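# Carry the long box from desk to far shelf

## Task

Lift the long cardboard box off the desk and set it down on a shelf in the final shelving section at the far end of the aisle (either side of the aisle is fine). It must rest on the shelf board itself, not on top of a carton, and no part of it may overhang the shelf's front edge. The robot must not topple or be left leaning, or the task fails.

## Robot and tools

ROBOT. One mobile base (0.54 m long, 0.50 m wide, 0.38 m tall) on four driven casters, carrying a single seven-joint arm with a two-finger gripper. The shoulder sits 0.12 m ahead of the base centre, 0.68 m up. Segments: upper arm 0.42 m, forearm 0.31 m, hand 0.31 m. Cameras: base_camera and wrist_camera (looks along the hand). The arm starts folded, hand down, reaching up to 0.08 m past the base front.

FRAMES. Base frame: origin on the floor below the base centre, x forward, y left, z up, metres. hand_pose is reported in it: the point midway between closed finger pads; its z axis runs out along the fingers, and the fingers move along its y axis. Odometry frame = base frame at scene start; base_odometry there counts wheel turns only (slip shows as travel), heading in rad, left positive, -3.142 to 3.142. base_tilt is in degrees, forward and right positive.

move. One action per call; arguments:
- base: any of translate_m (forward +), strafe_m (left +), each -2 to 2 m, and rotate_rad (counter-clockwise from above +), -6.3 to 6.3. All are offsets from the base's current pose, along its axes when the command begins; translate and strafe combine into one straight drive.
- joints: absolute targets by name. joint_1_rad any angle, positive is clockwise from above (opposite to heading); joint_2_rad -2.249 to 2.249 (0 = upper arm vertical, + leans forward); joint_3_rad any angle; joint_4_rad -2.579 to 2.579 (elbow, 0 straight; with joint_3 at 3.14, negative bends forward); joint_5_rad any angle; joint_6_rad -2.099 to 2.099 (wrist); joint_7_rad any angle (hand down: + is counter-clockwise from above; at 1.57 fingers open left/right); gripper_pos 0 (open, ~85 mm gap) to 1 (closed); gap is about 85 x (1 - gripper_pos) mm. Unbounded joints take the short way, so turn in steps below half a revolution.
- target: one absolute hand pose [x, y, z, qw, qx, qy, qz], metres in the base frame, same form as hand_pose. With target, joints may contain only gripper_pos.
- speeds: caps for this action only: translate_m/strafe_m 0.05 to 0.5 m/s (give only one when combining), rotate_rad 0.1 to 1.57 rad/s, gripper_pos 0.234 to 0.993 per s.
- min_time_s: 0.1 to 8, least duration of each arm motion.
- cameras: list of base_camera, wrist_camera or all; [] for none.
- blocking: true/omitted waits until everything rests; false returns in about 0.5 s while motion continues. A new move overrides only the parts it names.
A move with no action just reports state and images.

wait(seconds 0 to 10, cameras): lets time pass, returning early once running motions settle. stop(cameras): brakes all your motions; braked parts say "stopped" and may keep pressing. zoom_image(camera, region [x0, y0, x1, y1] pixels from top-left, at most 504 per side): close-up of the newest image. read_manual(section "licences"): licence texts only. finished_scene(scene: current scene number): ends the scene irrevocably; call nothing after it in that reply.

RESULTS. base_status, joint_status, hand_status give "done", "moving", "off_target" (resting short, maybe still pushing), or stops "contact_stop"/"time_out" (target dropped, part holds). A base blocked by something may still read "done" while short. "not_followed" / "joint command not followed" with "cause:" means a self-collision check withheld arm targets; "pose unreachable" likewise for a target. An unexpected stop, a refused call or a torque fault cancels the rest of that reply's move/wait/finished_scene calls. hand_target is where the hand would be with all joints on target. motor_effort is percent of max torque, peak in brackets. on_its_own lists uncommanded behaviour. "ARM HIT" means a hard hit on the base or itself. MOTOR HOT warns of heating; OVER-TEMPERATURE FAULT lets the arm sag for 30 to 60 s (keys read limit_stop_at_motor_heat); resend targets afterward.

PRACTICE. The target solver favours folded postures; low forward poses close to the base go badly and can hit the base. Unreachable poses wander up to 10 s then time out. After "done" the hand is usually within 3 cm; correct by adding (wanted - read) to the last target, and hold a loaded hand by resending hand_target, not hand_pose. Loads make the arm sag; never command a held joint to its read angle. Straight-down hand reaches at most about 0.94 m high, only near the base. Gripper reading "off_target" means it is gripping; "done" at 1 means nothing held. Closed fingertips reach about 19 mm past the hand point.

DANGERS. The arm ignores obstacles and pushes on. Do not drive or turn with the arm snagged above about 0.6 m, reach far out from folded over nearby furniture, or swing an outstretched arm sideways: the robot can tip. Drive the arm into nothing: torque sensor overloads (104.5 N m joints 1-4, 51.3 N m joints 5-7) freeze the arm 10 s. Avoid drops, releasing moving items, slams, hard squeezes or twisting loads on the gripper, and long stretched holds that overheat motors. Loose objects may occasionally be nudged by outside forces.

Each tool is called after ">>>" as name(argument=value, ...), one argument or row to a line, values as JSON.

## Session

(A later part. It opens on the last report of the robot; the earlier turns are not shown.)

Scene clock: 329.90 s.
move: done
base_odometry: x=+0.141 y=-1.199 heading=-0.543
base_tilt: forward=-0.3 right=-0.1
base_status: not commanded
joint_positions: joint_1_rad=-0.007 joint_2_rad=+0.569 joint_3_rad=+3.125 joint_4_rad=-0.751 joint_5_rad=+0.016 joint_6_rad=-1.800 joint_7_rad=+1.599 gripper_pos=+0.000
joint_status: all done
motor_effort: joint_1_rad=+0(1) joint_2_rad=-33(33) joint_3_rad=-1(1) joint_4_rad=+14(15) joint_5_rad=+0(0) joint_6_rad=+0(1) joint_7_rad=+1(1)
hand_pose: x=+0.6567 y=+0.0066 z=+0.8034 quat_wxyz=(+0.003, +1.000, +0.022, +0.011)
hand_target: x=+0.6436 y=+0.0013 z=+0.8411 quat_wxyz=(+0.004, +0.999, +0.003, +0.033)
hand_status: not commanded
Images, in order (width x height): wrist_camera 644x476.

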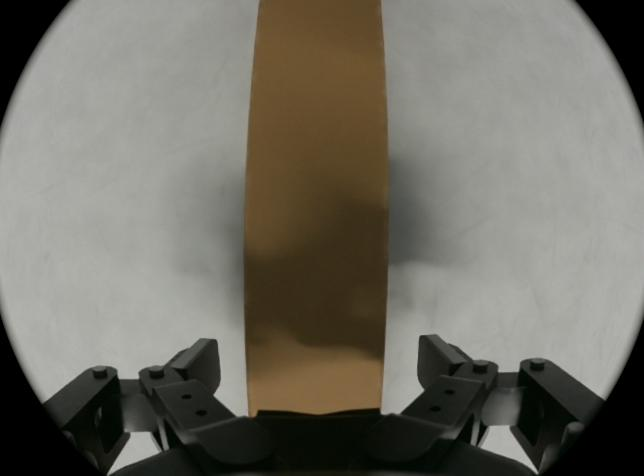

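>>> move(
  joints={"gripper_pos": 0.42},
  speeds={"gripper_pos": 0.234},
  cameras=["wrist_camera"],
)

>>> move(
  joints={"gripper_pos": 0.46},
  speeds={"gripper_pos": 0.234},
  cameras=[],
)

>>> move(
  joints={"gripper_pos": 0.475},
  speeds={"gripper_pos": 0.234},
  cameras=["wrist_camera"],
)

Scene clock: 336.07 s.
move: done
base_odometry: x=+0.141 y=-1.199 heading=-0.543
base_tilt: forward=-0.4 right=-0.1
base_status: not commanded
joint_positions: joint_1_rad=-0.007 joint_2_rad=+0.569 joint_3_rad=+3.125 joint_4_rad=-0.751 joint_5_rad=+0.016 joint_6_rad=-1.800 joint_7_rad=+1.599 gripper_pos=+0.419
joint_status: all done
motor_effort: joint_1_rad=+0(2) joint_2_rad=-33(33) joint_3_rad=-1(1) joint_4_rad=+14(15) joint_5_rad=+0(1) joint_6_rad=+1(1) joint_7_rad=+1(1)
hand_pose: x=+0.6567 y=+0.0066 z=+0.8034 quat_wxyz=(+0.003, +1.000, +0.022, +0.011)
hand_target: x=+0.6436 y=+0.0013 z=+0.8411 quat_wxyz=(+0.004, +0.999, +0.003, +0.033)
hand_status: not commanded
Images, in order (width x height): wrist_camera 644x476.

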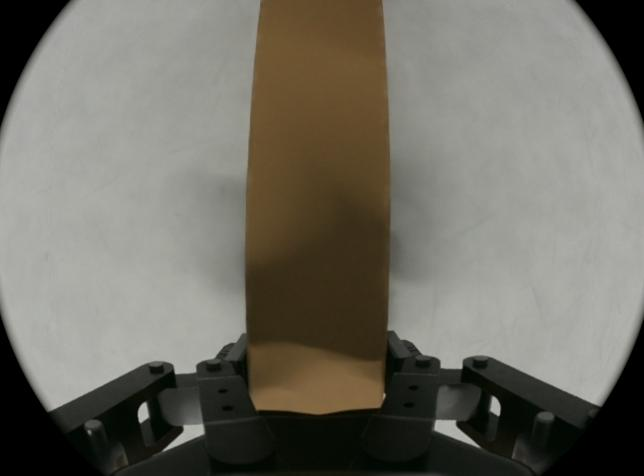

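Scene clock: 337.13 s.
move: done
base_odometry: x=+0.141 y=-1.199 heading=-0.543
base_tilt: forward=-0.4 right=-0.1
base_status: not commanded
joint_positions: joint_1_rad=-0.007 joint_2_rad=+0.569 joint_3_rad=+3.125 joint_4_rad=-0.750 joint_5_rad=+0.016 joint_6_rad=-1.800 joint_7_rad=+1.599 gripper_pos=+0.456
joint_status: all done
motor_effort: joint_1_rad=+1(1) joint_2_rad=-32(33) joint_3_rad=-1(1) joint_4_rad=+14(15) joint_5_rad=+0(0) joint_6_rad=+0(1) joint_7_rad=+1(1)
hand_pose: x=+0.6569 y=+0.0066 z=+0.8038 quat_wxyz=(+0.003, +1.000, +0.022, +0.011)
hand_target: x=+0.6436 y=+0.0013 z=+0.8411 quat_wxyz=(+0.004, +0.999, +0.003, +0.033)
hand_status: not commanded

Scene clock: 338.17 s.
move: done
base_odometry: x=+0.141 y=-1.199 heading=-0.543
base_tilt: forward=-0.3 right=-0.1
base_status: not commanded
joint_positions: joint_1_rad=-0.007 joint_2_rad=+0.569 joint_3_rad=+3.125 joint_4_rad=-0.749 joint_5_rad=+0.016 joint_6_rad=-1.800 joint_7_rad=+1.599 gripper_pos=+0.472
joint_status: all done
motor_effort: joint_1_rad=+1(1) joint_2_rad=-31(33) joint_3_rad=-1(1) joint_4_rad=+13(15) joint_5_rad=+0(0) joint_6_rad=+0(1) joint_7_rad=+0(1)
hand_pose: x=+0.6571 y=+0.0066 z=+0.8040 quat_wxyz=(+0.003, +1.000, +0.022, +0.012)
hand_target: x=+0.6436 y=+0.0013 z=+0.8411 quat_wxyz=(+0.004, +0.999, +0.003, +0.033)
hand_status: not commanded
Images, in order (width x height): wrist_camera 644x476.

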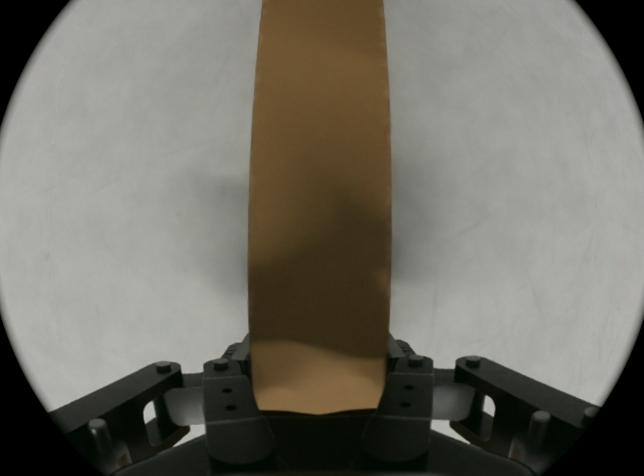

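>>> move(
  joints={"gripper_pos": 0.485},
  speeds={"gripper_pos": 0.234},
  cameras=[],
)

>>> move(
  joints={"gripper_pos": 0.495},
  speeds={"gripper_pos": 0.234},
  cameras=["wrist_camera"],
)

Scene clock: 351.63 s.
move: done
base_odometry: x=+0.141 y=-1.199 heading=-0.543
base_tilt: forward=-0.4 right=-0.1
base_status: not commanded
joint_positions: joint_1_rad=-0.007 joint_2_rad=+0.569 joint_3_rad=+3.125 joint_4_rad=-0.748 joint_5_rad=+0.016 joint_6_rad=-1.800 joint_7_rad=+1.599 gripper_pos=+0.484
joint_status: all done
motor_effort: joint_1_rad=+1(1) joint_2_rad=-31(32) joint_3_rad=-1(1) joint_4_rad=+14(14) joint_5_rad=+0(1) joint_6_rad=+0(1) joint_7_rad=+1(1)
hand_pose: x=+0.6572 y=+0.0066 z=+0.8042 quat_wxyz=(+0.003, +1.000, +0.022, +0.012)
hand_target: x=+0.6436 y=+0.0013 z=+0.8411 quat_wxyz=(+0.004, +0.999, +0.003, +0.033)
hand_status: not commanded

Scene clock: 352.33 s.
move: off_target
base_odometry: x=+0.141 y=-1.199 heading=-0.543
base_tilt: forward=-0.3 right=-0.1
base_status: not commanded
joint_positions: joint_1_rad=-0.007 joint_2_rad=+0.569 joint_3_rad=+3.125 joint_4_rad=-0.748 joint_5_rad=+0.016 joint_6_rad=-1.800 joint_7_rad=+1.599 gripper_pos=+0.489
joint_status: gripper_pos off_target (ended at +0.489, target +0.495)
motor_effort: joint_1_rad=+0(1) joint_2_rad=-31(32) joint_3_rad=-1(1) joint_4_rad=+13(14) joint_5_rad=+0(0) joint_6_rad=+1(1) joint_7_rad=+1(1)
hand_pose: x=+0.6573 y=+0.0066 z=+0.8043 quat_wxyz=(+0.003, +1.000, +0.022, +0.012)
hand_target: x=+0.6436 y=+0.0013 z=+0.8411 quat_wxyz=(+0.004, +0.999, +0.003, +0.033)
hand_status: not commanded
Images, in order (width x height): wrist_camera 644x476.

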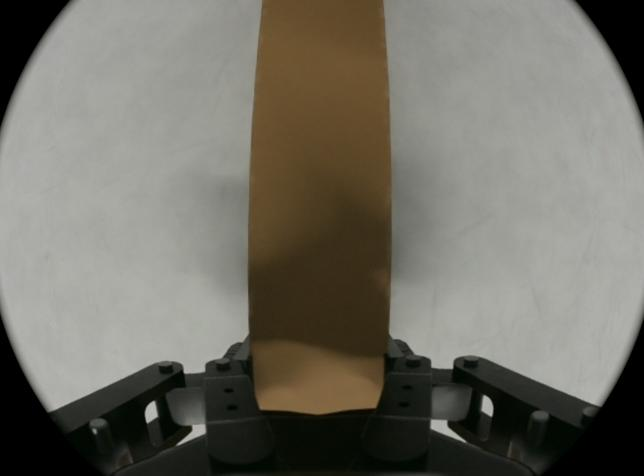

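>>> move(
  joints={"joint_2_rad": 0.56, "joint_4_rad": -0.52, "joint_6_rad": -2.05},
  min_time_s=3,
  cameras=["wrist_camera", "base_camera"],
)

Scene clock: 361.30 s.
move: done
base_odometry: x=+0.141 y=-1.199 heading=-0.543
base_tilt: forward=-0.3 right=-0.1
base_status: not commanded
joint_positions: joint_1_rad=-0.007 joint_2_rad=+0.569 joint_3_rad=+3.125 joint_4_rad=-0.552 joint_5_rad=+0.016 joint_6_rad=-2.004 joint_7_rad=+1.599 gripper_pos=+0.489
joint_status: all done
motor_effort: joint_1_rad=+0(1) joint_2_rad=-32(34) joint_3_rad=-1(1) joint_4_rad=+13(15) joint_5_rad=+0(0) joint_6_rad=+1(2) joint_7_rad=+1(1)
hand_pose: x=+0.6337 y=+0.0059 z=+0.8620 quat_wxyz=(+0.003, +1.000, +0.021, +0.008)
hand_target: x=+0.6232 y=+0.0010 z=+0.8753 quat_wxyz=(+0.004, +1.000, +0.002, +0.006)
hand_status: not commanded
pictures: base_camera, wrist_camera
Images, in order (width x height): base_camera 644x364, wrist_camera 644x476.

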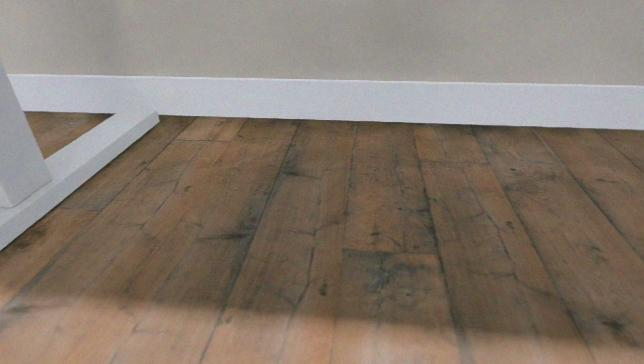

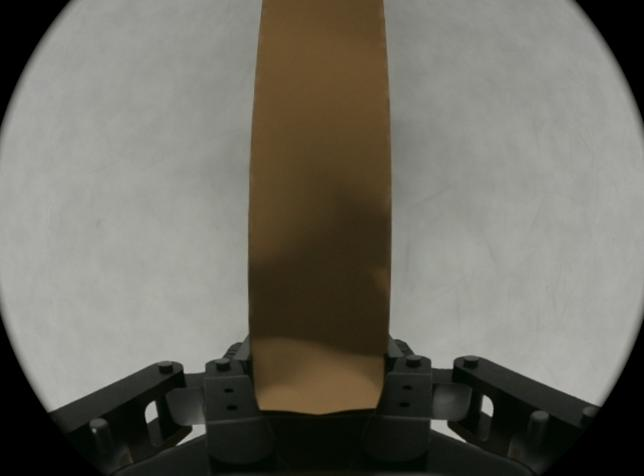

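>>> move(
  base={"translate_m": -0.85},
  speeds={"translate_m": 0.3},
  cameras=["wrist_camera"],
)

>>> move(
  joints={"joint_7_rad": 0.03},
  min_time_s=4,
  cameras=["wrist_camera"],
)

Scene clock: 374.47 s.
move: done
base_odometry: x=-0.587 y=-0.759 heading=-0.542
base_tilt: forward=-0.4 right=-0.1
base_status: done
joint_positions: joint_1_rad=-0.005 joint_2_rad=+0.569 joint_3_rad=+3.125 joint_4_rad=-0.550 joint_5_rad=+0.016 joint_6_rad=-2.012 joint_7_rad=+1.599 gripper_pos=+0.489
joint_status: not commanded
motor_effort: joint_1_rad=+0(1) joint_2_rad=-32(37) joint_3_rad=-1(1) joint_4_rad=+13(14) joint_5_rad=+0(1) joint_6_rad=+0(2) joint_7_rad=+1(1)
hand_pose: x=+0.6317 y=+0.0052 z=+0.8624 quat_wxyz=(+0.003, +1.000, +0.020, +0.006)
hand_target: x=+0.6232 y=+0.0010 z=+0.8753 quat_wxyz=(+0.004, +1.000, +0.002, +0.006)
hand_status: not commanded
Images, in order (width x height): wrist_camera 644x476.

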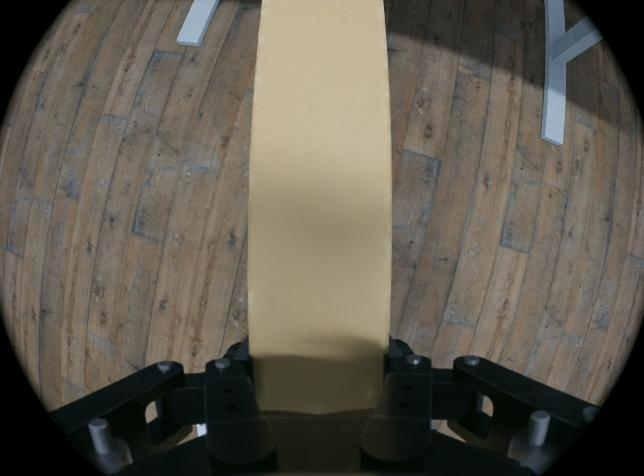

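Scene clock: 379.10 s.
move: done
base_odometry: x=-0.587 y=-0.759 heading=-0.542
base_tilt: forward=-0.4 right=-0.1
base_status: not commanded
joint_positions: joint_1_rad=-0.005 joint_2_rad=+0.569 joint_3_rad=+3.125 joint_4_rad=-0.550 joint_5_rad=+0.016 joint_6_rad=-2.012 joint_7_rad=+0.074 gripper_pos=+0.489
joint_status: all done
motor_effort: joint_1_rad=+1(1) joint_2_rad=-32(33) joint_3_rad=-1(1) joint_4_rad=+13(14) joint_5_rad=+0(1) joint_6_rad=+0(1) joint_7_rad=+1(2)
hand_pose: x=+0.6316 y=+0.0052 z=+0.8624 quat_wxyz=(-0.002, +0.737, -0.676, +0.006)
hand_target: x=+0.6232 y=+0.0010 z=+0.8753 quat_wxyz=(-0.001, +0.719, -0.695, +0.007)
hand_status: not commanded
Images, in order (width x height): wrist_camera 644x476.

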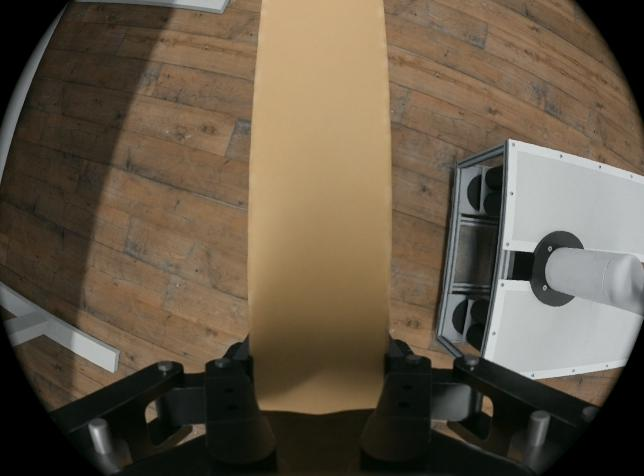

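>>> move(
  joints={"joint_2_rad": -0.24, "joint_4_rad": -2.355, "joint_6_rad": -0.99, "joint_7_rad": -0.056},
  min_time_s=5,
  cameras=["wrist_camera", "base_camera"],
)

Scene clock: 401.03 s.
move: done
base_odometry: x=-0.587 y=-0.759 heading=-0.542
base_tilt: forward=-0.4 right=-0.1
base_status: not commanded
joint_positions: joint_1_rad=-0.005 joint_2_rad=-0.208 joint_3_rad=+3.125 joint_4_rad=-2.330 joint_5_rad=+0.016 joint_6_rad=-1.037 joint_7_rad=-0.012 gripper_pos=+0.489
joint_status: all done
motor_effort: joint_1_rad=+0(1) joint_2_rad=-6(33) joint_3_rad=+0(1) joint_4_rad=+12(16) joint_5_rad=+0(1) joint_6_rad=+0(2) joint_7_rad=+1(2)
hand_pose: x=+0.2945 y=+0.0007 z=+0.6177 quat_wxyz=(+0.012, +0.713, -0.701, +0.000)
hand_target: x=+0.2992 y=-0.0008 z=+0.6167 quat_wxyz=(-0.008, +0.694, -0.719, +0.019)
hand_status: not commanded
pictures: base_camera, wrist_camera
Images, in order (width x height): base_camera 644x364, wrist_camera 644x476.

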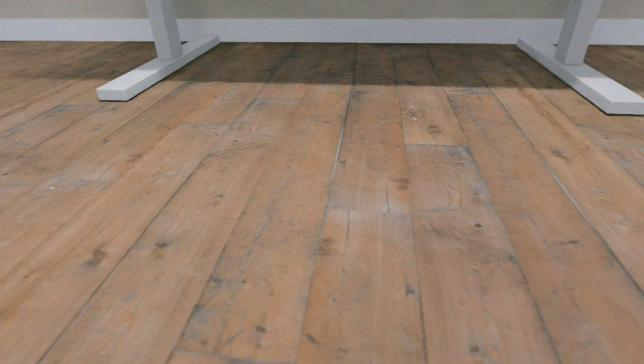

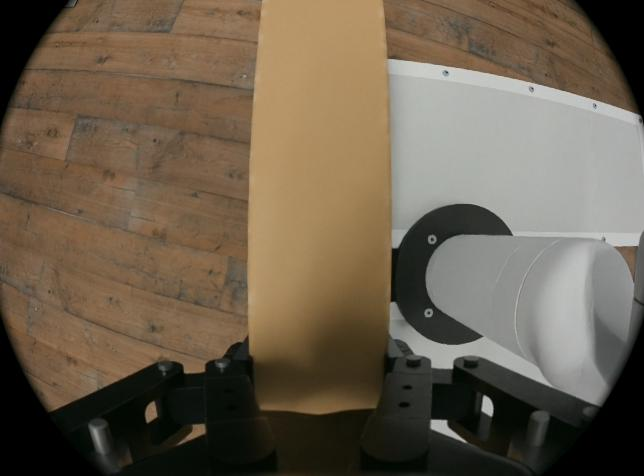

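>>> move(
  base={"translate_m": -0.3475, "strafe_m": 0.1564, "rotate_rad": 1.4387},
  speeds={"translate_m": 0.3, "rotate_rad": 0.8},
  cameras=["wrist_camera", "base_camera"],
)

Scene clock: 412.33 s.
move: done
base_odometry: x=-0.804 y=-0.446 heading=+0.895
base_tilt: forward=-0.4 right=-0.1
base_status: done
joint_positions: joint_1_rad=-0.005 joint_2_rad=-0.210 joint_3_rad=+3.125 joint_4_rad=-2.330 joint_5_rad=+0.016 joint_6_rad=-1.030 joint_7_rad=-0.013 gripper_pos=+0.489
joint_status: not commanded
motor_effort: joint_1_rad=+1(2) joint_2_rad=-6(8) joint_3_rad=+0(1) joint_4_rad=+12(13) joint_5_rad=+0(1) joint_6_rad=+0(2) joint_7_rad=+0(1)
hand_pose: x=+0.2968 y=+0.0007 z=+0.6180 quat_wxyz=(+0.009, +0.713, -0.701, +0.003)
hand_target: x=+0.2992 y=-0.0008 z=+0.6167 quat_wxyz=(-0.008, +0.694, -0.719, +0.019)
hand_status: not commanded
pictures: base_camera, wrist_camera
Images, in order (width x height): base_camera 644x364, wrist_camera 644x476.

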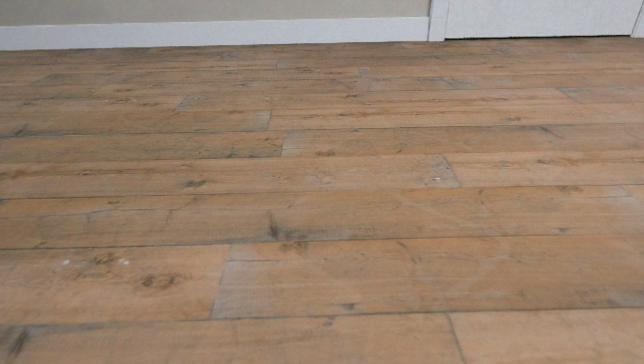

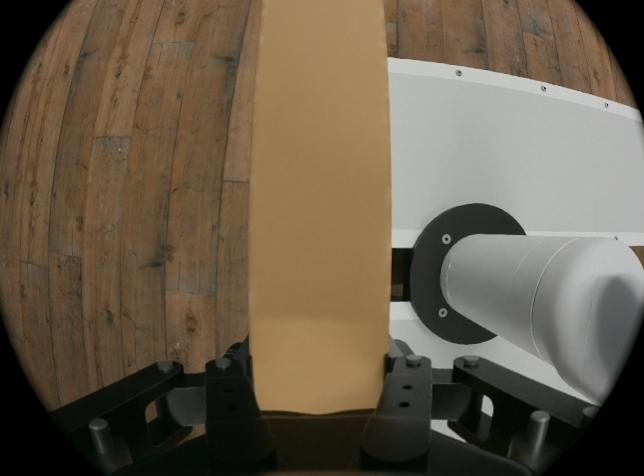

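>>> move(
  base={"strafe_m": 0.85},
  speeds={"strafe_m": 0.25},
  cameras=["wrist_camera", "base_camera"],
)

Scene clock: 418.63 s.
move: done
base_odometry: x=-1.467 y=+0.085 heading=+0.896
base_tilt: forward=-0.4 right=-0.1
base_status: done
joint_positions: joint_1_rad=-0.005 joint_2_rad=-0.210 joint_3_rad=+3.125 joint_4_rad=-2.330 joint_5_rad=+0.016 joint_6_rad=-1.030 joint_7_rad=-0.013 gripper_pos=+0.489
joint_status: not commanded
motor_effort: joint_1_rad=+0(1) joint_2_rad=-6(7) joint_3_rad=+0(1) joint_4_rad=+13(13) joint_5_rad=+1(1) joint_6_rad=+0(1) joint_7_rad=+1(1)
hand_pose: x=+0.2968 y=+0.0007 z=+0.6180 quat_wxyz=(+0.009, +0.713, -0.701, +0.003)
hand_target: x=+0.2992 y=-0.0008 z=+0.6167 quat_wxyz=(-0.008, +0.694, -0.719, +0.019)
hand_status: not commanded
pictures: base_camera, wrist_camera
Images, in order (width x height): base_camera 644x364, wrist_camera 644x476.

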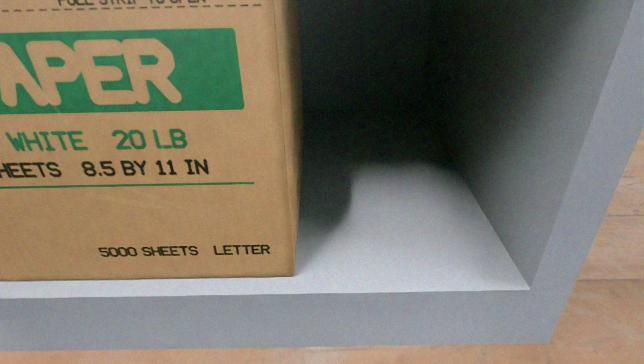

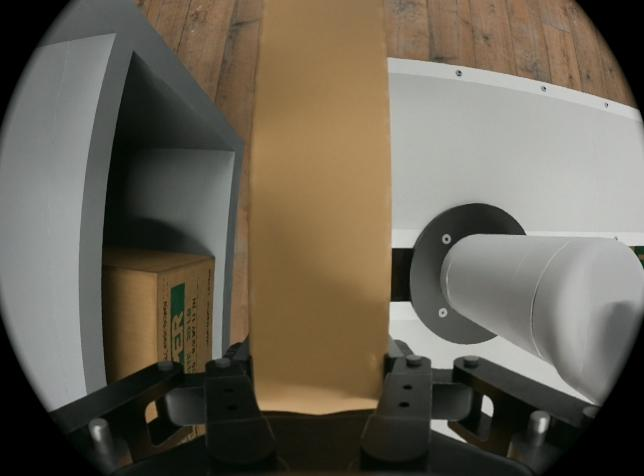

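>>> move(
  base={"strafe_m": 1.2},
  speeds={"strafe_m": 0.25},
  cameras=["wrist_camera", "base_camera"],
)

Scene clock: 439.17 s.
move: done
base_odometry: x=-2.405 y=+0.835 heading=+0.897
base_tilt: forward=-0.4 right=-0.1
base_status: done
joint_positions: joint_1_rad=-0.005 joint_2_rad=-0.210 joint_3_rad=+3.125 joint_4_rad=-2.330 joint_5_rad=+0.016 joint_6_rad=-1.030 joint_7_rad=-0.013 gripper_pos=+0.489
joint_status: not commanded
motor_effort: joint_1_rad=+1(2) joint_2_rad=-6(7) joint_3_rad=+0(1) joint_4_rad=+12(13) joint_5_rad=+0(1) joint_6_rad=+0(1) joint_7_rad=+1(1)
hand_pose: x=+0.2968 y=+0.0007 z=+0.6180 quat_wxyz=(+0.009, +0.713, -0.701, +0.003)
hand_target: x=+0.2992 y=-0.0008 z=+0.6167 quat_wxyz=(-0.008, +0.694, -0.719, +0.019)
hand_status: not commanded
pictures: base_camera, wrist_camera
Images, in order (width x height): base_camera 644x364, wrist_camera 644x476.

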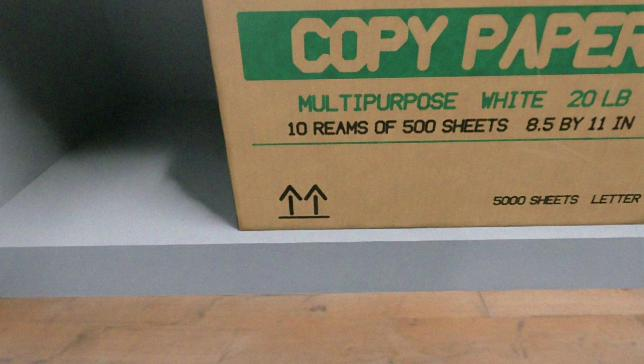

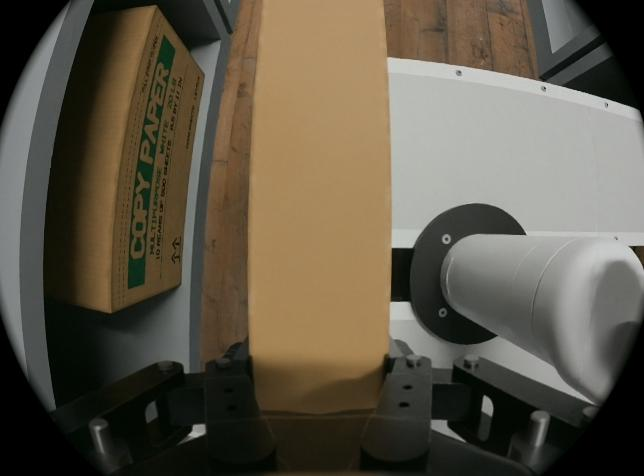

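>>> zoom_image(
  camera="base_camera",
  region=[0, 150, 322, 332],
)

>>> zoom_image(
  camera="base_camera",
  region=[322, 150, 644, 332],
)

>>> zoom_image(
  camera="wrist_camera",
  region=[0, 0, 322, 476],
)

Scaled by 1.565.

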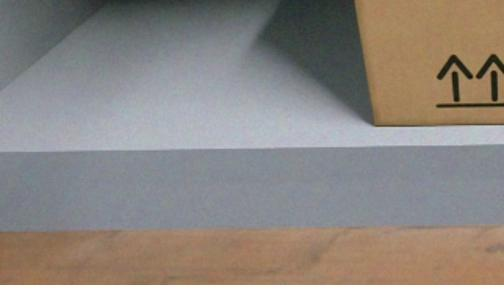

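Scaled by 1.565.

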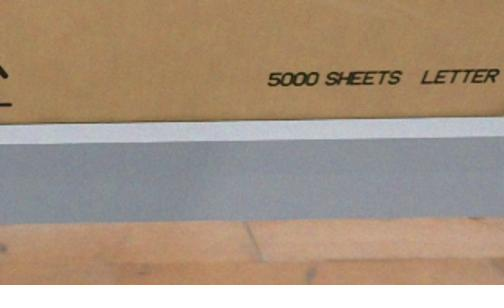

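Scaled by 1.059.

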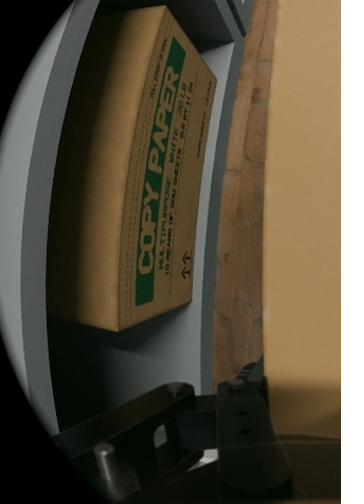

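>>> move(
  base={"translate_m": 0.08, "strafe_m": -0.075},
  speeds={"translate_m": 0.1},
  cameras=["wrist_camera", "base_camera"],
)

>>> zoom_image(
  camera="base_camera",
  region=[0, 160, 504, 364],
)

>>> zoom_image(
  camera="wrist_camera",
  region=[0, 0, 322, 476],
)

Scene clock: 501.83 s.
move: done
base_odometry: x=-2.296 y=+0.851 heading=+0.897
base_tilt: forward=-0.4 right=-0.1
base_status: done
joint_positions: joint_1_rad=-0.005 joint_2_rad=-0.214 joint_3_rad=+3.125 joint_4_rad=-2.331 joint_5_rad=+0.016 joint_6_rad=-1.029 joint_7_rad=-0.013 gripper_pos=+0.489
joint_status: not commanded
motor_effort: joint_1_rad=+0(1) joint_2_rad=-6(8) joint_3_rad=+0(1) joint_4_rad=+13(13) joint_5_rad=+0(1) joint_6_rad=+0(1) joint_7_rad=+1(1)
hand_pose: x=+0.2969 y=+0.0007 z=+0.6183 quat_wxyz=(+0.008, +0.713, -0.701, +0.005)
hand_target: x=+0.2992 y=-0.0008 z=+0.6167 quat_wxyz=(-0.008, +0.694, -0.719, +0.019)
hand_status: not commanded
pictures: base_camera, wrist_camera
Images, in order (width x height): base_camera 644x364, wrist_camera 644x476.

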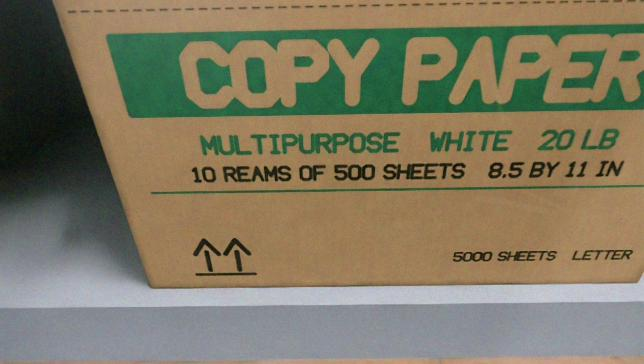

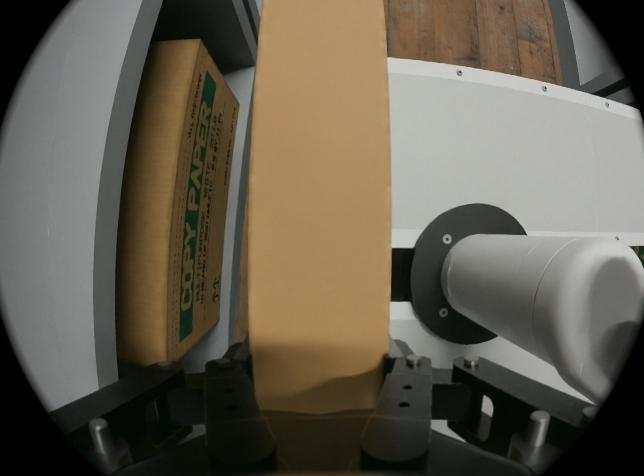

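Scaled by 1.000.

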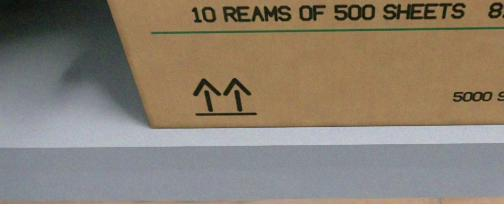

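Scaled by 1.059.

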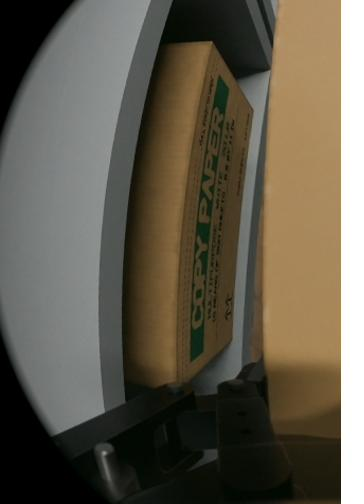

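>>> move(
  joints={"joint_6_rad": -0.46},
  min_time_s=2.5,
  cameras=["wrist_camera"],
)

Scene clock: 519.67 s.
move: done
base_odometry: x=-2.296 y=+0.851 heading=+0.897
base_tilt: forward=-0.3 right=-0.1
base_status: not commanded
joint_positions: joint_1_rad=-0.005 joint_2_rad=-0.214 joint_3_rad=+3.125 joint_4_rad=-2.331 joint_5_rad=+0.016 joint_6_rad=-0.510 joint_7_rad=-0.013 gripper_pos=+0.489
joint_status: all done
motor_effort: joint_1_rad=+1(1) joint_2_rad=-8(9) joint_3_rad=+0(1) joint_4_rad=+15(15) joint_5_rad=+0(1) joint_6_rad=+5(5) joint_7_rad=+0(1)
hand_pose: x=+0.4511 y=+0.0059 z=+0.6584 quat_wxyz=(-0.178, +0.691, -0.676, +0.182)
hand_target: x=+0.4549 y=+0.0032 z=+0.6651 quat_wxyz=(-0.200, +0.668, -0.689, +0.196)
hand_status: not commanded
Images, in order (width x height): wrist_camera 644x476.

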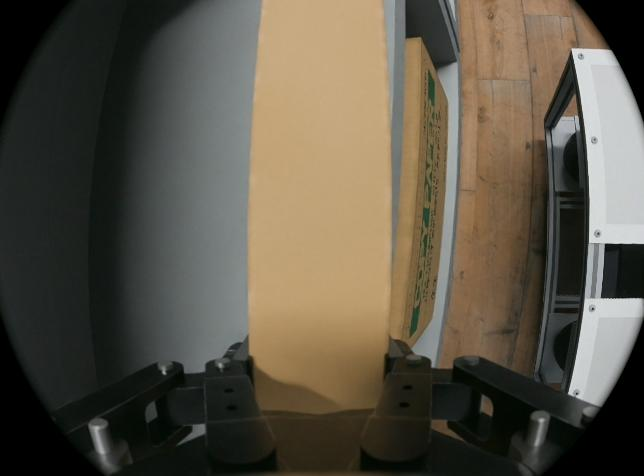

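>>> move(
  joints={"joint_2_rad": 0.173, "joint_4_rad": -2.215, "joint_6_rad": -0.19},
  min_time_s=3.5,
  cameras=["wrist_camera", "base_camera"],
)

Scene clock: 526.27 s.
move: done
base_odometry: x=-2.296 y=+0.851 heading=+0.897
base_tilt: forward=-0.4 right=-0.1
base_status: not commanded
joint_positions: joint_1_rad=-0.005 joint_2_rad=+0.153 joint_3_rad=+3.125 joint_4_rad=-2.247 joint_5_rad=+0.016 joint_6_rad=-0.239 joint_7_rad=-0.013 gripper_pos=+0.489
joint_status: all done
motor_effort: joint_1_rad=+1(1) joint_2_rad=-18(19) joint_3_rad=-1(1) joint_4_rad=+12(15) joint_5_rad=+0(1) joint_6_rad=+5(6) joint_7_rad=+0(1)
hand_pose: x=+0.5452 y=+0.0096 z=+0.5933 quat_wxyz=(-0.177, +0.693, -0.677, +0.175)
hand_target: x=+0.5726 y=+0.0063 z=+0.6039 quat_wxyz=(-0.201, +0.669, -0.689, +0.192)
hand_status: not commanded
pictures: base_camera, wrist_camera
Images, in order (width x height): base_camera 644x364, wrist_camera 644x476.

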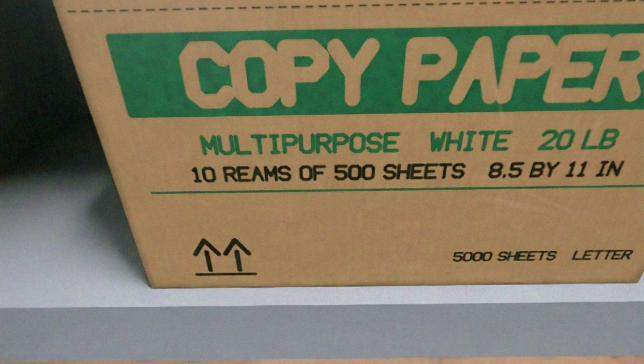

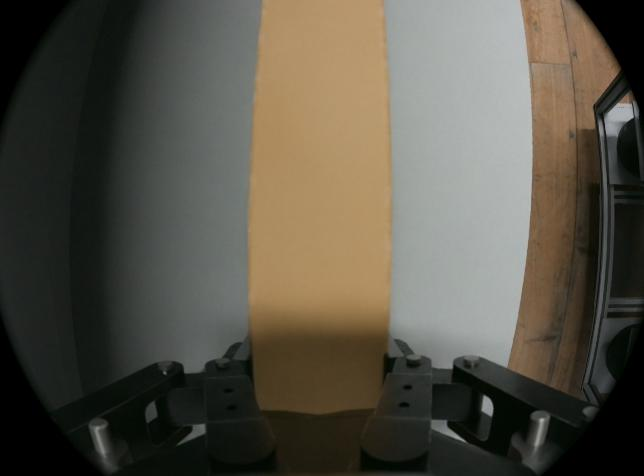

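>>> move(
  joints={"joint_2_rad": 0.287, "joint_4_rad": -2.14, "joint_6_rad": -0.36},
  min_time_s=2,
  cameras=["wrist_camera"],
)

Scene clock: 539.07 s.
move: done
base_odometry: x=-2.296 y=+0.851 heading=+0.897
base_tilt: forward=-0.4 right=-0.1
base_status: not commanded
joint_positions: joint_1_rad=-0.005 joint_2_rad=+0.237 joint_3_rad=+3.125 joint_4_rad=-2.158 joint_5_rad=+0.016 joint_6_rad=-0.306 joint_7_rad=-0.013 gripper_pos=+0.489
joint_status: all done
motor_effort: joint_1_rad=-1(1) joint_2_rad=-16(20) joint_3_rad=-1(2) joint_4_rad=+9(13) joint_5_rad=+0(1) joint_6_rad=+3(6) joint_7_rad=+0(1)
hand_pose: x=+0.5638 y=+0.0097 z=+0.5786 quat_wxyz=(-0.156, +0.698, -0.682, +0.153)
hand_target: x=+0.5520 y=+0.0053 z=+0.5560 quat_wxyz=(-0.127, +0.685, -0.707, +0.122)
hand_status: not commanded
Images, in order (width x height): wrist_camera 644x476.

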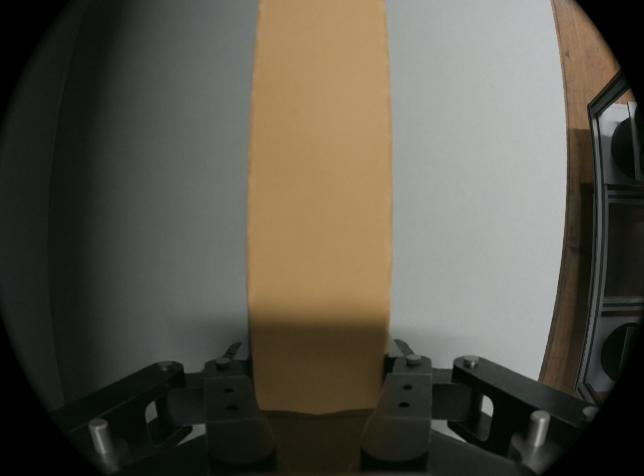

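>>> move(
  joints={"joint_2_rad": 0.32},
  min_time_s=1,
  cameras=["wrist_camera"],
)

Scene clock: 544.80 s.
move: done
base_odometry: x=-2.296 y=+0.851 heading=+0.897
base_tilt: forward=-0.4 right=-0.1
base_status: not commanded
joint_positions: joint_1_rad=-0.005 joint_2_rad=+0.240 joint_3_rad=+3.125 joint_4_rad=-2.153 joint_5_rad=+0.016 joint_6_rad=-0.312 joint_7_rad=-0.013 gripper_pos=+0.489
joint_status: all done
motor_effort: joint_1_rad=+0(1) joint_2_rad=-11(16) joint_3_rad=-1(1) joint_4_rad=+9(10) joint_5_rad=+0(1) joint_6_rad=+4(5) joint_7_rad=+1(1)
hand_pose: x=+0.5642 y=+0.0097 z=+0.5780 quat_wxyz=(-0.154, +0.698, -0.683, +0.152)
hand_target: x=+0.5476 y=+0.0053 z=+0.5418 quat_wxyz=(-0.116, +0.687, -0.709, +0.111)
hand_status: not commanded
Images, in order (width x height): wrist_camera 644x476.

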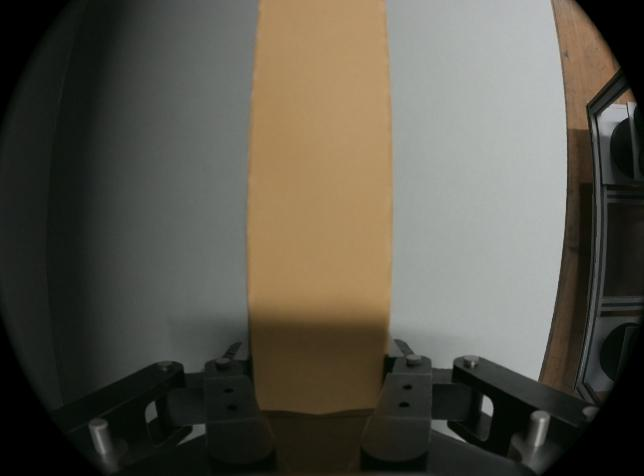

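>>> move(
  joints={"joint_2_rad": 0.27, "joint_4_rad": -1.99, "joint_6_rad": -0.56},
  min_time_s=2,
  cameras=["wrist_camera"],
)

>>> move(
  base={"translate_m": -0.03},
  speeds={"translate_m": 0.05},
  cameras=["wrist_camera"],
)

Scene clock: 568.17 s.
move: done
base_odometry: x=-2.296 y=+0.851 heading=+0.897
base_tilt: forward=-0.4 right=-0.1
base_status: not commanded
joint_positions: joint_1_rad=-0.005 joint_2_rad=+0.262 joint_3_rad=+3.125 joint_4_rad=-2.021 joint_5_rad=+0.016 joint_6_rad=-0.510 joint_7_rad=-0.013 gripper_pos=+0.489
joint_status: all done
motor_effort: joint_1_rad=+1(1) joint_2_rad=-22(23) joint_3_rad=-1(2) joint_4_rad=+13(13) joint_5_rad=+0(1) joint_6_rad=+3(6) joint_7_rad=+0(2)
hand_pose: x=+0.5717 y=+0.0089 z=+0.5901 quat_wxyz=(-0.122, +0.703, -0.689, +0.122)
hand_target: x=+0.5721 y=+0.0046 z=+0.5921 quat_wxyz=(-0.115, +0.687, -0.709, +0.112)
hand_status: not commanded
Images, in order (width x height): wrist_camera 644x476.

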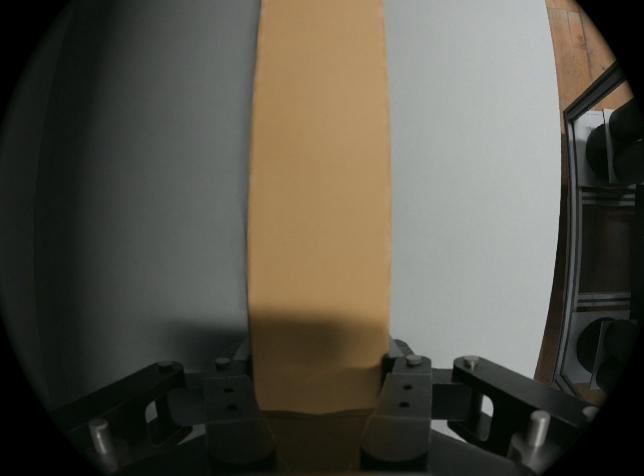

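Scene clock: 569.23 s.
move: done
base_odometry: x=-2.315 y=+0.827 heading=+0.898
base_tilt: forward=-0.4 right=-0.1
base_status: done
joint_positions: joint_1_rad=-0.005 joint_2_rad=+0.263 joint_3_rad=+3.125 joint_4_rad=-2.019 joint_5_rad=+0.016 joint_6_rad=-0.514 joint_7_rad=-0.013 gripper_pos=+0.489
joint_status: not commanded
motor_effort: joint_1_rad=+1(2) joint_2_rad=-21(24) joint_3_rad=-1(1) joint_4_rad=+13(14) joint_5_rad=+0(1) joint_6_rad=+4(4) joint_7_rad=+1(1)
hand_pose: x=+0.5719 y=+0.0089 z=+0.5904 quat_wxyz=(-0.122, +0.703, -0.690, +0.122)
hand_target: x=+0.5721 y=+0.0046 z=+0.5921 quat_wxyz=(-0.115, +0.687, -0.709, +0.112)
hand_status: not commanded
Images, in order (width x height): wrist_camera 644x476.

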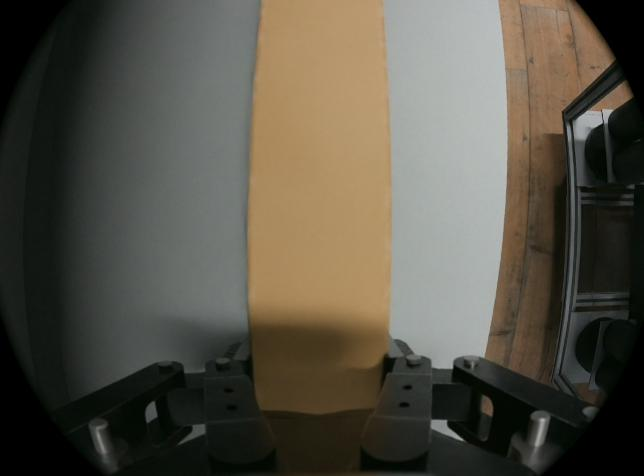

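>>> move(
  joints={"joint_2_rad": 0.30},
  min_time_s=1.5,
  cameras=[],
)

>>> move(
  joints={"joint_2_rad": 0.315},
  min_time_s=1,
  cameras=["wrist_camera"],
)

Scene clock: 576.50 s.
move: done
base_odometry: x=-2.315 y=+0.827 heading=+0.898
base_tilt: forward=-0.4 right=-0.1
base_status: not commanded
joint_positions: joint_1_rad=-0.005 joint_2_rad=+0.274 joint_3_rad=+3.125 joint_4_rad=-2.019 joint_5_rad=+0.016 joint_6_rad=-0.514 joint_7_rad=-0.013 gripper_pos=+0.489
joint_status: all done
motor_effort: joint_1_rad=+1(1) joint_2_rad=-23(23) joint_3_rad=-1(1) joint_4_rad=+12(13) joint_5_rad=+0(1) joint_6_rad=+3(4) joint_7_rad=+0(1)
hand_pose: x=+0.5708 y=+0.0089 z=+0.5850 quat_wxyz=(-0.118, +0.704, -0.690, +0.118)
hand_target: x=+0.5692 y=+0.0046 z=+0.5786 quat_wxyz=(-0.104, +0.688, -0.711, +0.102)
hand_status: not commanded

Scene clock: 577.77 s.
move: done
base_odometry: x=-2.315 y=+0.827 heading=+0.898
base_tilt: forward=-0.3 right=-0.1
base_status: not commanded
joint_positions: joint_1_rad=-0.005 joint_2_rad=+0.285 joint_3_rad=+3.125 joint_4_rad=-2.017 joint_5_rad=+0.016 joint_6_rad=-0.514 joint_7_rad=-0.013 gripper_pos=+0.489
joint_status: all done
motor_effort: joint_1_rad=+1(2) joint_2_rad=-22(23) joint_3_rad=+0(1) joint_4_rad=+12(13) joint_5_rad=+0(1) joint_6_rad=+3(3) joint_7_rad=+0(1)
hand_pose: x=+0.5707 y=+0.0089 z=+0.5810 quat_wxyz=(-0.115, +0.705, -0.691, +0.115)
hand_target: x=+0.5676 y=+0.0046 z=+0.5719 quat_wxyz=(-0.099, +0.689, -0.711, +0.096)
hand_status: not commanded
Images, in order (width x height): wrist_camera 644x476.

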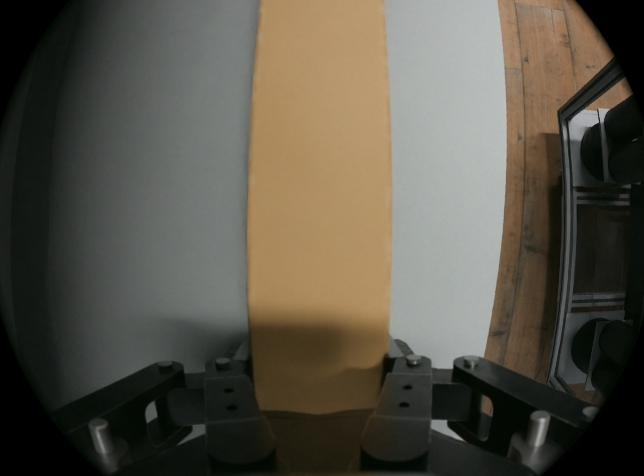

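>>> move(
  joints={"joint_2_rad": 0.33},
  min_time_s=1,
  cameras=[],
)

>>> move(
  joints={"joint_2_rad": 0.345},
  min_time_s=1,
  cameras=["wrist_camera"],
)

Scene clock: 580.97 s.
move: done
base_odometry: x=-2.315 y=+0.827 heading=+0.898
base_tilt: forward=-0.4 right=-0.1
base_status: not commanded
joint_positions: joint_1_rad=-0.005 joint_2_rad=+0.296 joint_3_rad=+3.125 joint_4_rad=-2.014 joint_5_rad=+0.016 joint_6_rad=-0.514 joint_7_rad=-0.013 gripper_pos=+0.489
joint_status: all done
motor_effort: joint_1_rad=+1(1) joint_2_rad=-21(22) joint_3_rad=+0(1) joint_4_rad=+10(12) joint_5_rad=-1(1) joint_6_rad=+2(3) joint_7_rad=+0(1)
hand_pose: x=+0.5713 y=+0.0089 z=+0.5772 quat_wxyz=(-0.112, +0.705, -0.691, +0.112)
hand_target: x=+0.5659 y=+0.0046 z=+0.5651 quat_wxyz=(-0.093, +0.690, -0.712, +0.091)
hand_status: not commanded

Scene clock: 582.23 s.
move: done
base_odometry: x=-2.315 y=+0.827 heading=+0.898
base_tilt: forward=-0.4 right=-0.1
base_status: not commanded
joint_positions: joint_1_rad=-0.005 joint_2_rad=+0.297 joint_3_rad=+3.125 joint_4_rad=-2.013 joint_5_rad=+0.016 joint_6_rad=-0.514 joint_7_rad=-0.013 gripper_pos=+0.489
joint_status: all done
motor_effort: joint_1_rad=+1(2) joint_2_rad=-19(21) joint_3_rad=+0(1) joint_4_rad=+11(11) joint_5_rad=-1(1) joint_6_rad=+4(4) joint_7_rad=+0(1)
hand_pose: x=+0.5715 y=+0.0089 z=+0.5768 quat_wxyz=(-0.112, +0.705, -0.691, +0.112)
hand_target: x=+0.5641 y=+0.0046 z=+0.5584 quat_wxyz=(-0.088, +0.690, -0.713, +0.086)
hand_status: not commanded
Images, in order (width x height): wrist_camera 644x476.

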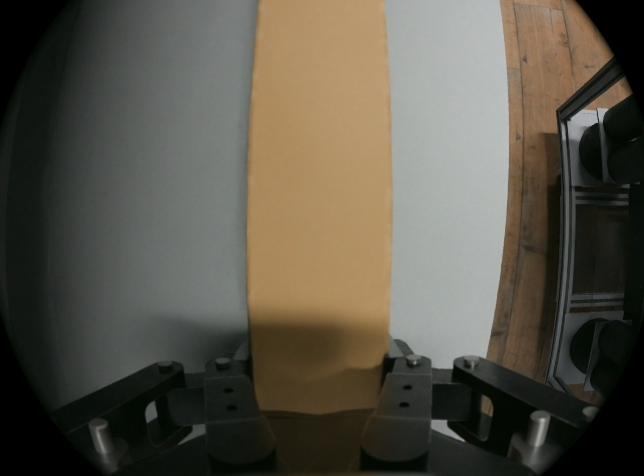

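>>> move(
  joints={"joint_2_rad": 0.31},
  min_time_s=0.5,
  cameras=[],
)

>>> move(
  joints={"gripper_pos": 0.45},
  speeds={"gripper_pos": 0.234},
  cameras=["wrist_camera"],
)

>>> move(
  joints={"gripper_pos": 0.41},
  speeds={"gripper_pos": 0.234},
  cameras=["wrist_camera"],
)

Scene clock: 588.17 s.
move: done
base_odometry: x=-2.315 y=+0.827 heading=+0.898
base_tilt: forward=-0.4 right=-0.1
base_status: not commanded
joint_positions: joint_1_rad=-0.005 joint_2_rad=+0.297 joint_3_rad=+3.125 joint_4_rad=-2.013 joint_5_rad=+0.016 joint_6_rad=-0.514 joint_7_rad=-0.013 gripper_pos=+0.489
joint_status: all done
motor_effort: joint_1_rad=+2(2) joint_2_rad=-19(20) joint_3_rad=+0(1) joint_4_rad=+11(11) joint_5_rad=-1(1) joint_6_rad=+3(4) joint_7_rad=+0(1)
hand_pose: x=+0.5715 y=+0.0089 z=+0.5768 quat_wxyz=(-0.112, +0.705, -0.691, +0.112)
hand_target: x=+0.5681 y=+0.0046 z=+0.5741 quat_wxyz=(-0.100, +0.689, -0.711, +0.098)
hand_status: not commanded

Scene clock: 588.90 s.
move: done
base_odometry: x=-2.315 y=+0.827 heading=+0.898
base_tilt: forward=-0.4 right=-0.1
base_status: not commanded
joint_positions: joint_1_rad=-0.005 joint_2_rad=+0.298 joint_3_rad=+3.125 joint_4_rad=-2.013 joint_5_rad=+0.016 joint_6_rad=-0.514 joint_7_rad=-0.014 gripper_pos=+0.450
joint_status: all done
motor_effort: joint_1_rad=+1(2) joint_2_rad=-22(23) joint_3_rad=-1(1) joint_4_rad=+12(13) joint_5_rad=+0(1) joint_6_rad=+2(3) joint_7_rad=+1(1)
hand_pose: x=+0.5714 y=+0.0089 z=+0.5765 quat_wxyz=(-0.112, +0.705, -0.692, +0.112)
hand_target: x=+0.5681 y=+0.0046 z=+0.5741 quat_wxyz=(-0.100, +0.689, -0.711, +0.098)
hand_status: not commanded
Images, in order (width x height): wrist_camera 644x476.

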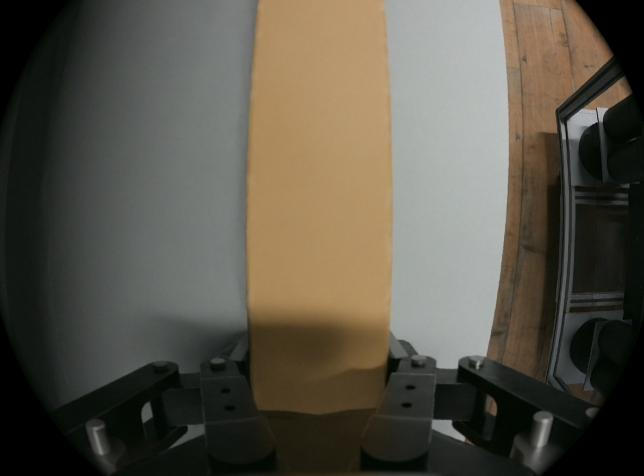

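Scene clock: 589.67 s.
move: done
base_odometry: x=-2.315 y=+0.827 heading=+0.898
base_tilt: forward=-0.4 right=-0.1
base_status: not commanded
joint_positions: joint_1_rad=-0.005 joint_2_rad=+0.298 joint_3_rad=+3.125 joint_4_rad=-2.013 joint_5_rad=+0.016 joint_6_rad=-0.514 joint_7_rad=-0.014 gripper_pos=+0.411
joint_status: all done
motor_effort: joint_1_rad=+0(1) joint_2_rad=-22(23) joint_3_rad=-1(1) joint_4_rad=+12(12) joint_5_rad=+0(1) joint_6_rad=+2(3) joint_7_rad=+0(1)
hand_pose: x=+0.5714 y=+0.0089 z=+0.5765 quat_wxyz=(-0.112, +0.705, -0.692, +0.112)
hand_target: x=+0.5681 y=+0.0046 z=+0.5741 quat_wxyz=(-0.100, +0.689, -0.711, +0.098)
hand_status: not commanded
Images, in order (width x height): wrist_camera 644x476.

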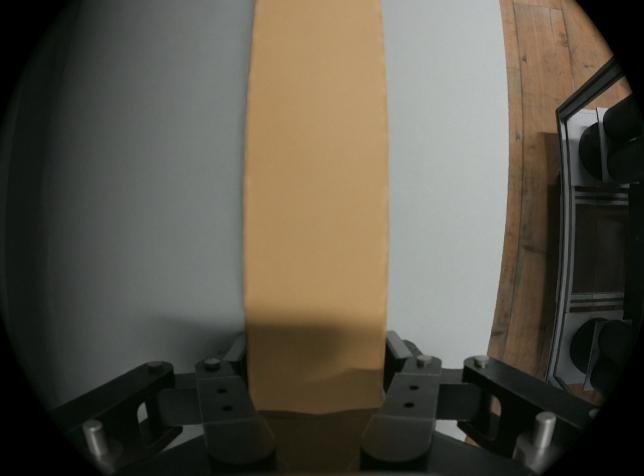

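>>> move(
  joints={"gripper_pos": 0.36},
  speeds={"gripper_pos": 0.234},
  cameras=["wrist_camera"],
)

>>> move(
  joints={"gripper_pos": 0.3},
  speeds={"gripper_pos": 0.234},
  cameras=["wrist_camera"],
)

>>> move(
  joints={"gripper_pos": 0.2},
  speeds={"gripper_pos": 0.234},
  cameras=["wrist_camera"],
)

Scene clock: 594.30 s.
move: done
base_odometry: x=-2.315 y=+0.827 heading=+0.898
base_tilt: forward=-0.3 right=-0.1
base_status: not commanded
joint_positions: joint_1_rad=-0.005 joint_2_rad=+0.298 joint_3_rad=+3.125 joint_4_rad=-2.013 joint_5_rad=+0.016 joint_6_rad=-0.514 joint_7_rad=-0.014 gripper_pos=+0.359
joint_status: all done
motor_effort: joint_1_rad=+1(1) joint_2_rad=-23(23) joint_3_rad=-1(1) joint_4_rad=+12(12) joint_5_rad=+0(0) joint_6_rad=+3(3) joint_7_rad=+0(1)
hand_pose: x=+0.5714 y=+0.0089 z=+0.5765 quat_wxyz=(-0.112, +0.705, -0.692, +0.112)
hand_target: x=+0.5681 y=+0.0046 z=+0.5741 quat_wxyz=(-0.100, +0.689, -0.711, +0.098)
hand_status: not commanded
Images, in order (width x height): wrist_camera 644x476.

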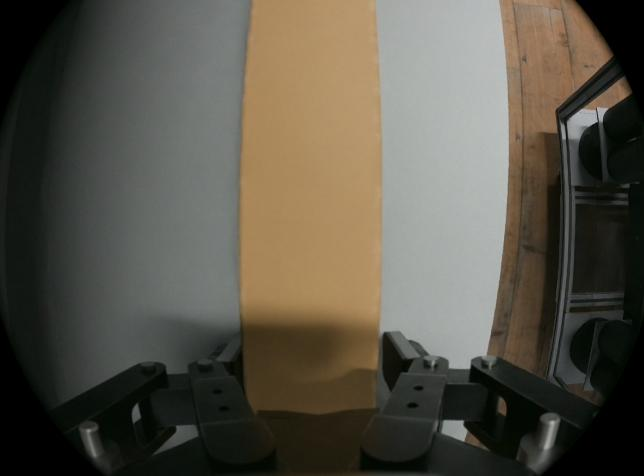

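Scene clock: 595.13 s.
move: done
base_odometry: x=-2.315 y=+0.827 heading=+0.898
base_tilt: forward=-0.3 right=-0.1
base_status: not commanded
joint_positions: joint_1_rad=-0.005 joint_2_rad=+0.298 joint_3_rad=+3.125 joint_4_rad=-2.013 joint_5_rad=+0.016 joint_6_rad=-0.514 joint_7_rad=-0.014 gripper_pos=+0.299
joint_status: all done
motor_effort: joint_1_rad=+1(1) joint_2_rad=-23(23) joint_3_rad=-1(1) joint_4_rad=+12(12) joint_5_rad=+0(1) joint_6_rad=+3(3) joint_7_rad=+0(1)
hand_pose: x=+0.5714 y=+0.0089 z=+0.5765 quat_wxyz=(-0.112, +0.705, -0.692, +0.112)
hand_target: x=+0.5681 y=+0.0046 z=+0.5741 quat_wxyz=(-0.100, +0.689, -0.711, +0.098)
hand_status: not commanded
Images, in order (width x height): wrist_camera 644x476.

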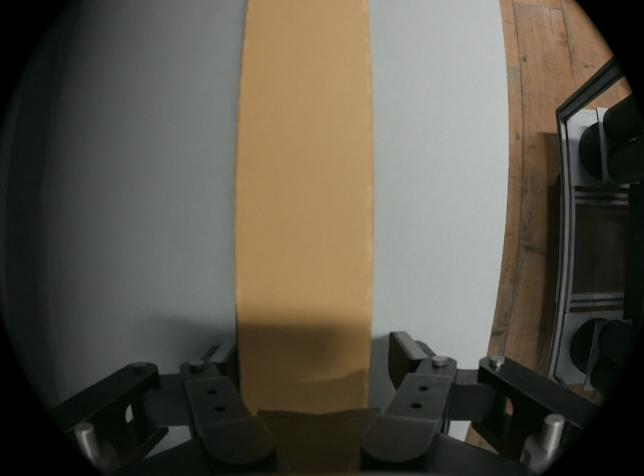

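Scene clock: 596.17 s.
move: done
base_odometry: x=-2.315 y=+0.827 heading=+0.898
base_tilt: forward=-0.4 right=-0.1
base_status: not commanded
joint_positions: joint_1_rad=-0.005 joint_2_rad=+0.298 joint_3_rad=+3.125 joint_4_rad=-2.013 joint_5_rad=+0.016 joint_6_rad=-0.514 joint_7_rad=-0.014 gripper_pos=+0.200
joint_status: all done
motor_effort: joint_1_rad=+1(1) joint_2_rad=-22(23) joint_3_rad=-1(1) joint_4_rad=+11(12) joint_5_rad=+0(1) joint_6_rad=+3(3) joint_7_rad=+1(1)
hand_pose: x=+0.5714 y=+0.0089 z=+0.5765 quat_wxyz=(-0.112, +0.705, -0.692, +0.112)
hand_target: x=+0.5681 y=+0.0046 z=+0.5741 quat_wxyz=(-0.100, +0.689, -0.711, +0.098)
hand_status: not commanded
Images, in order (width x height): wrist_camera 644x476.

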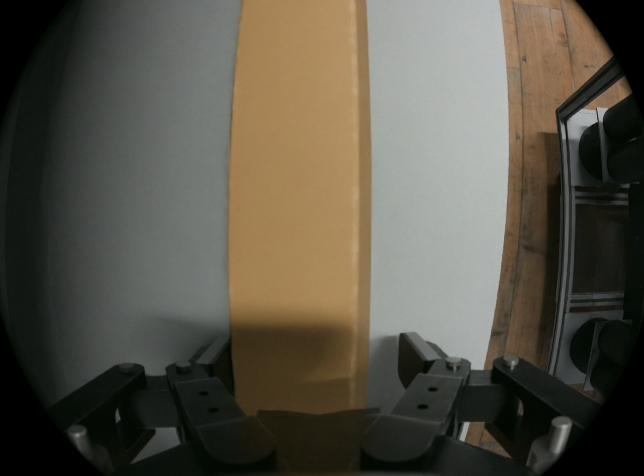

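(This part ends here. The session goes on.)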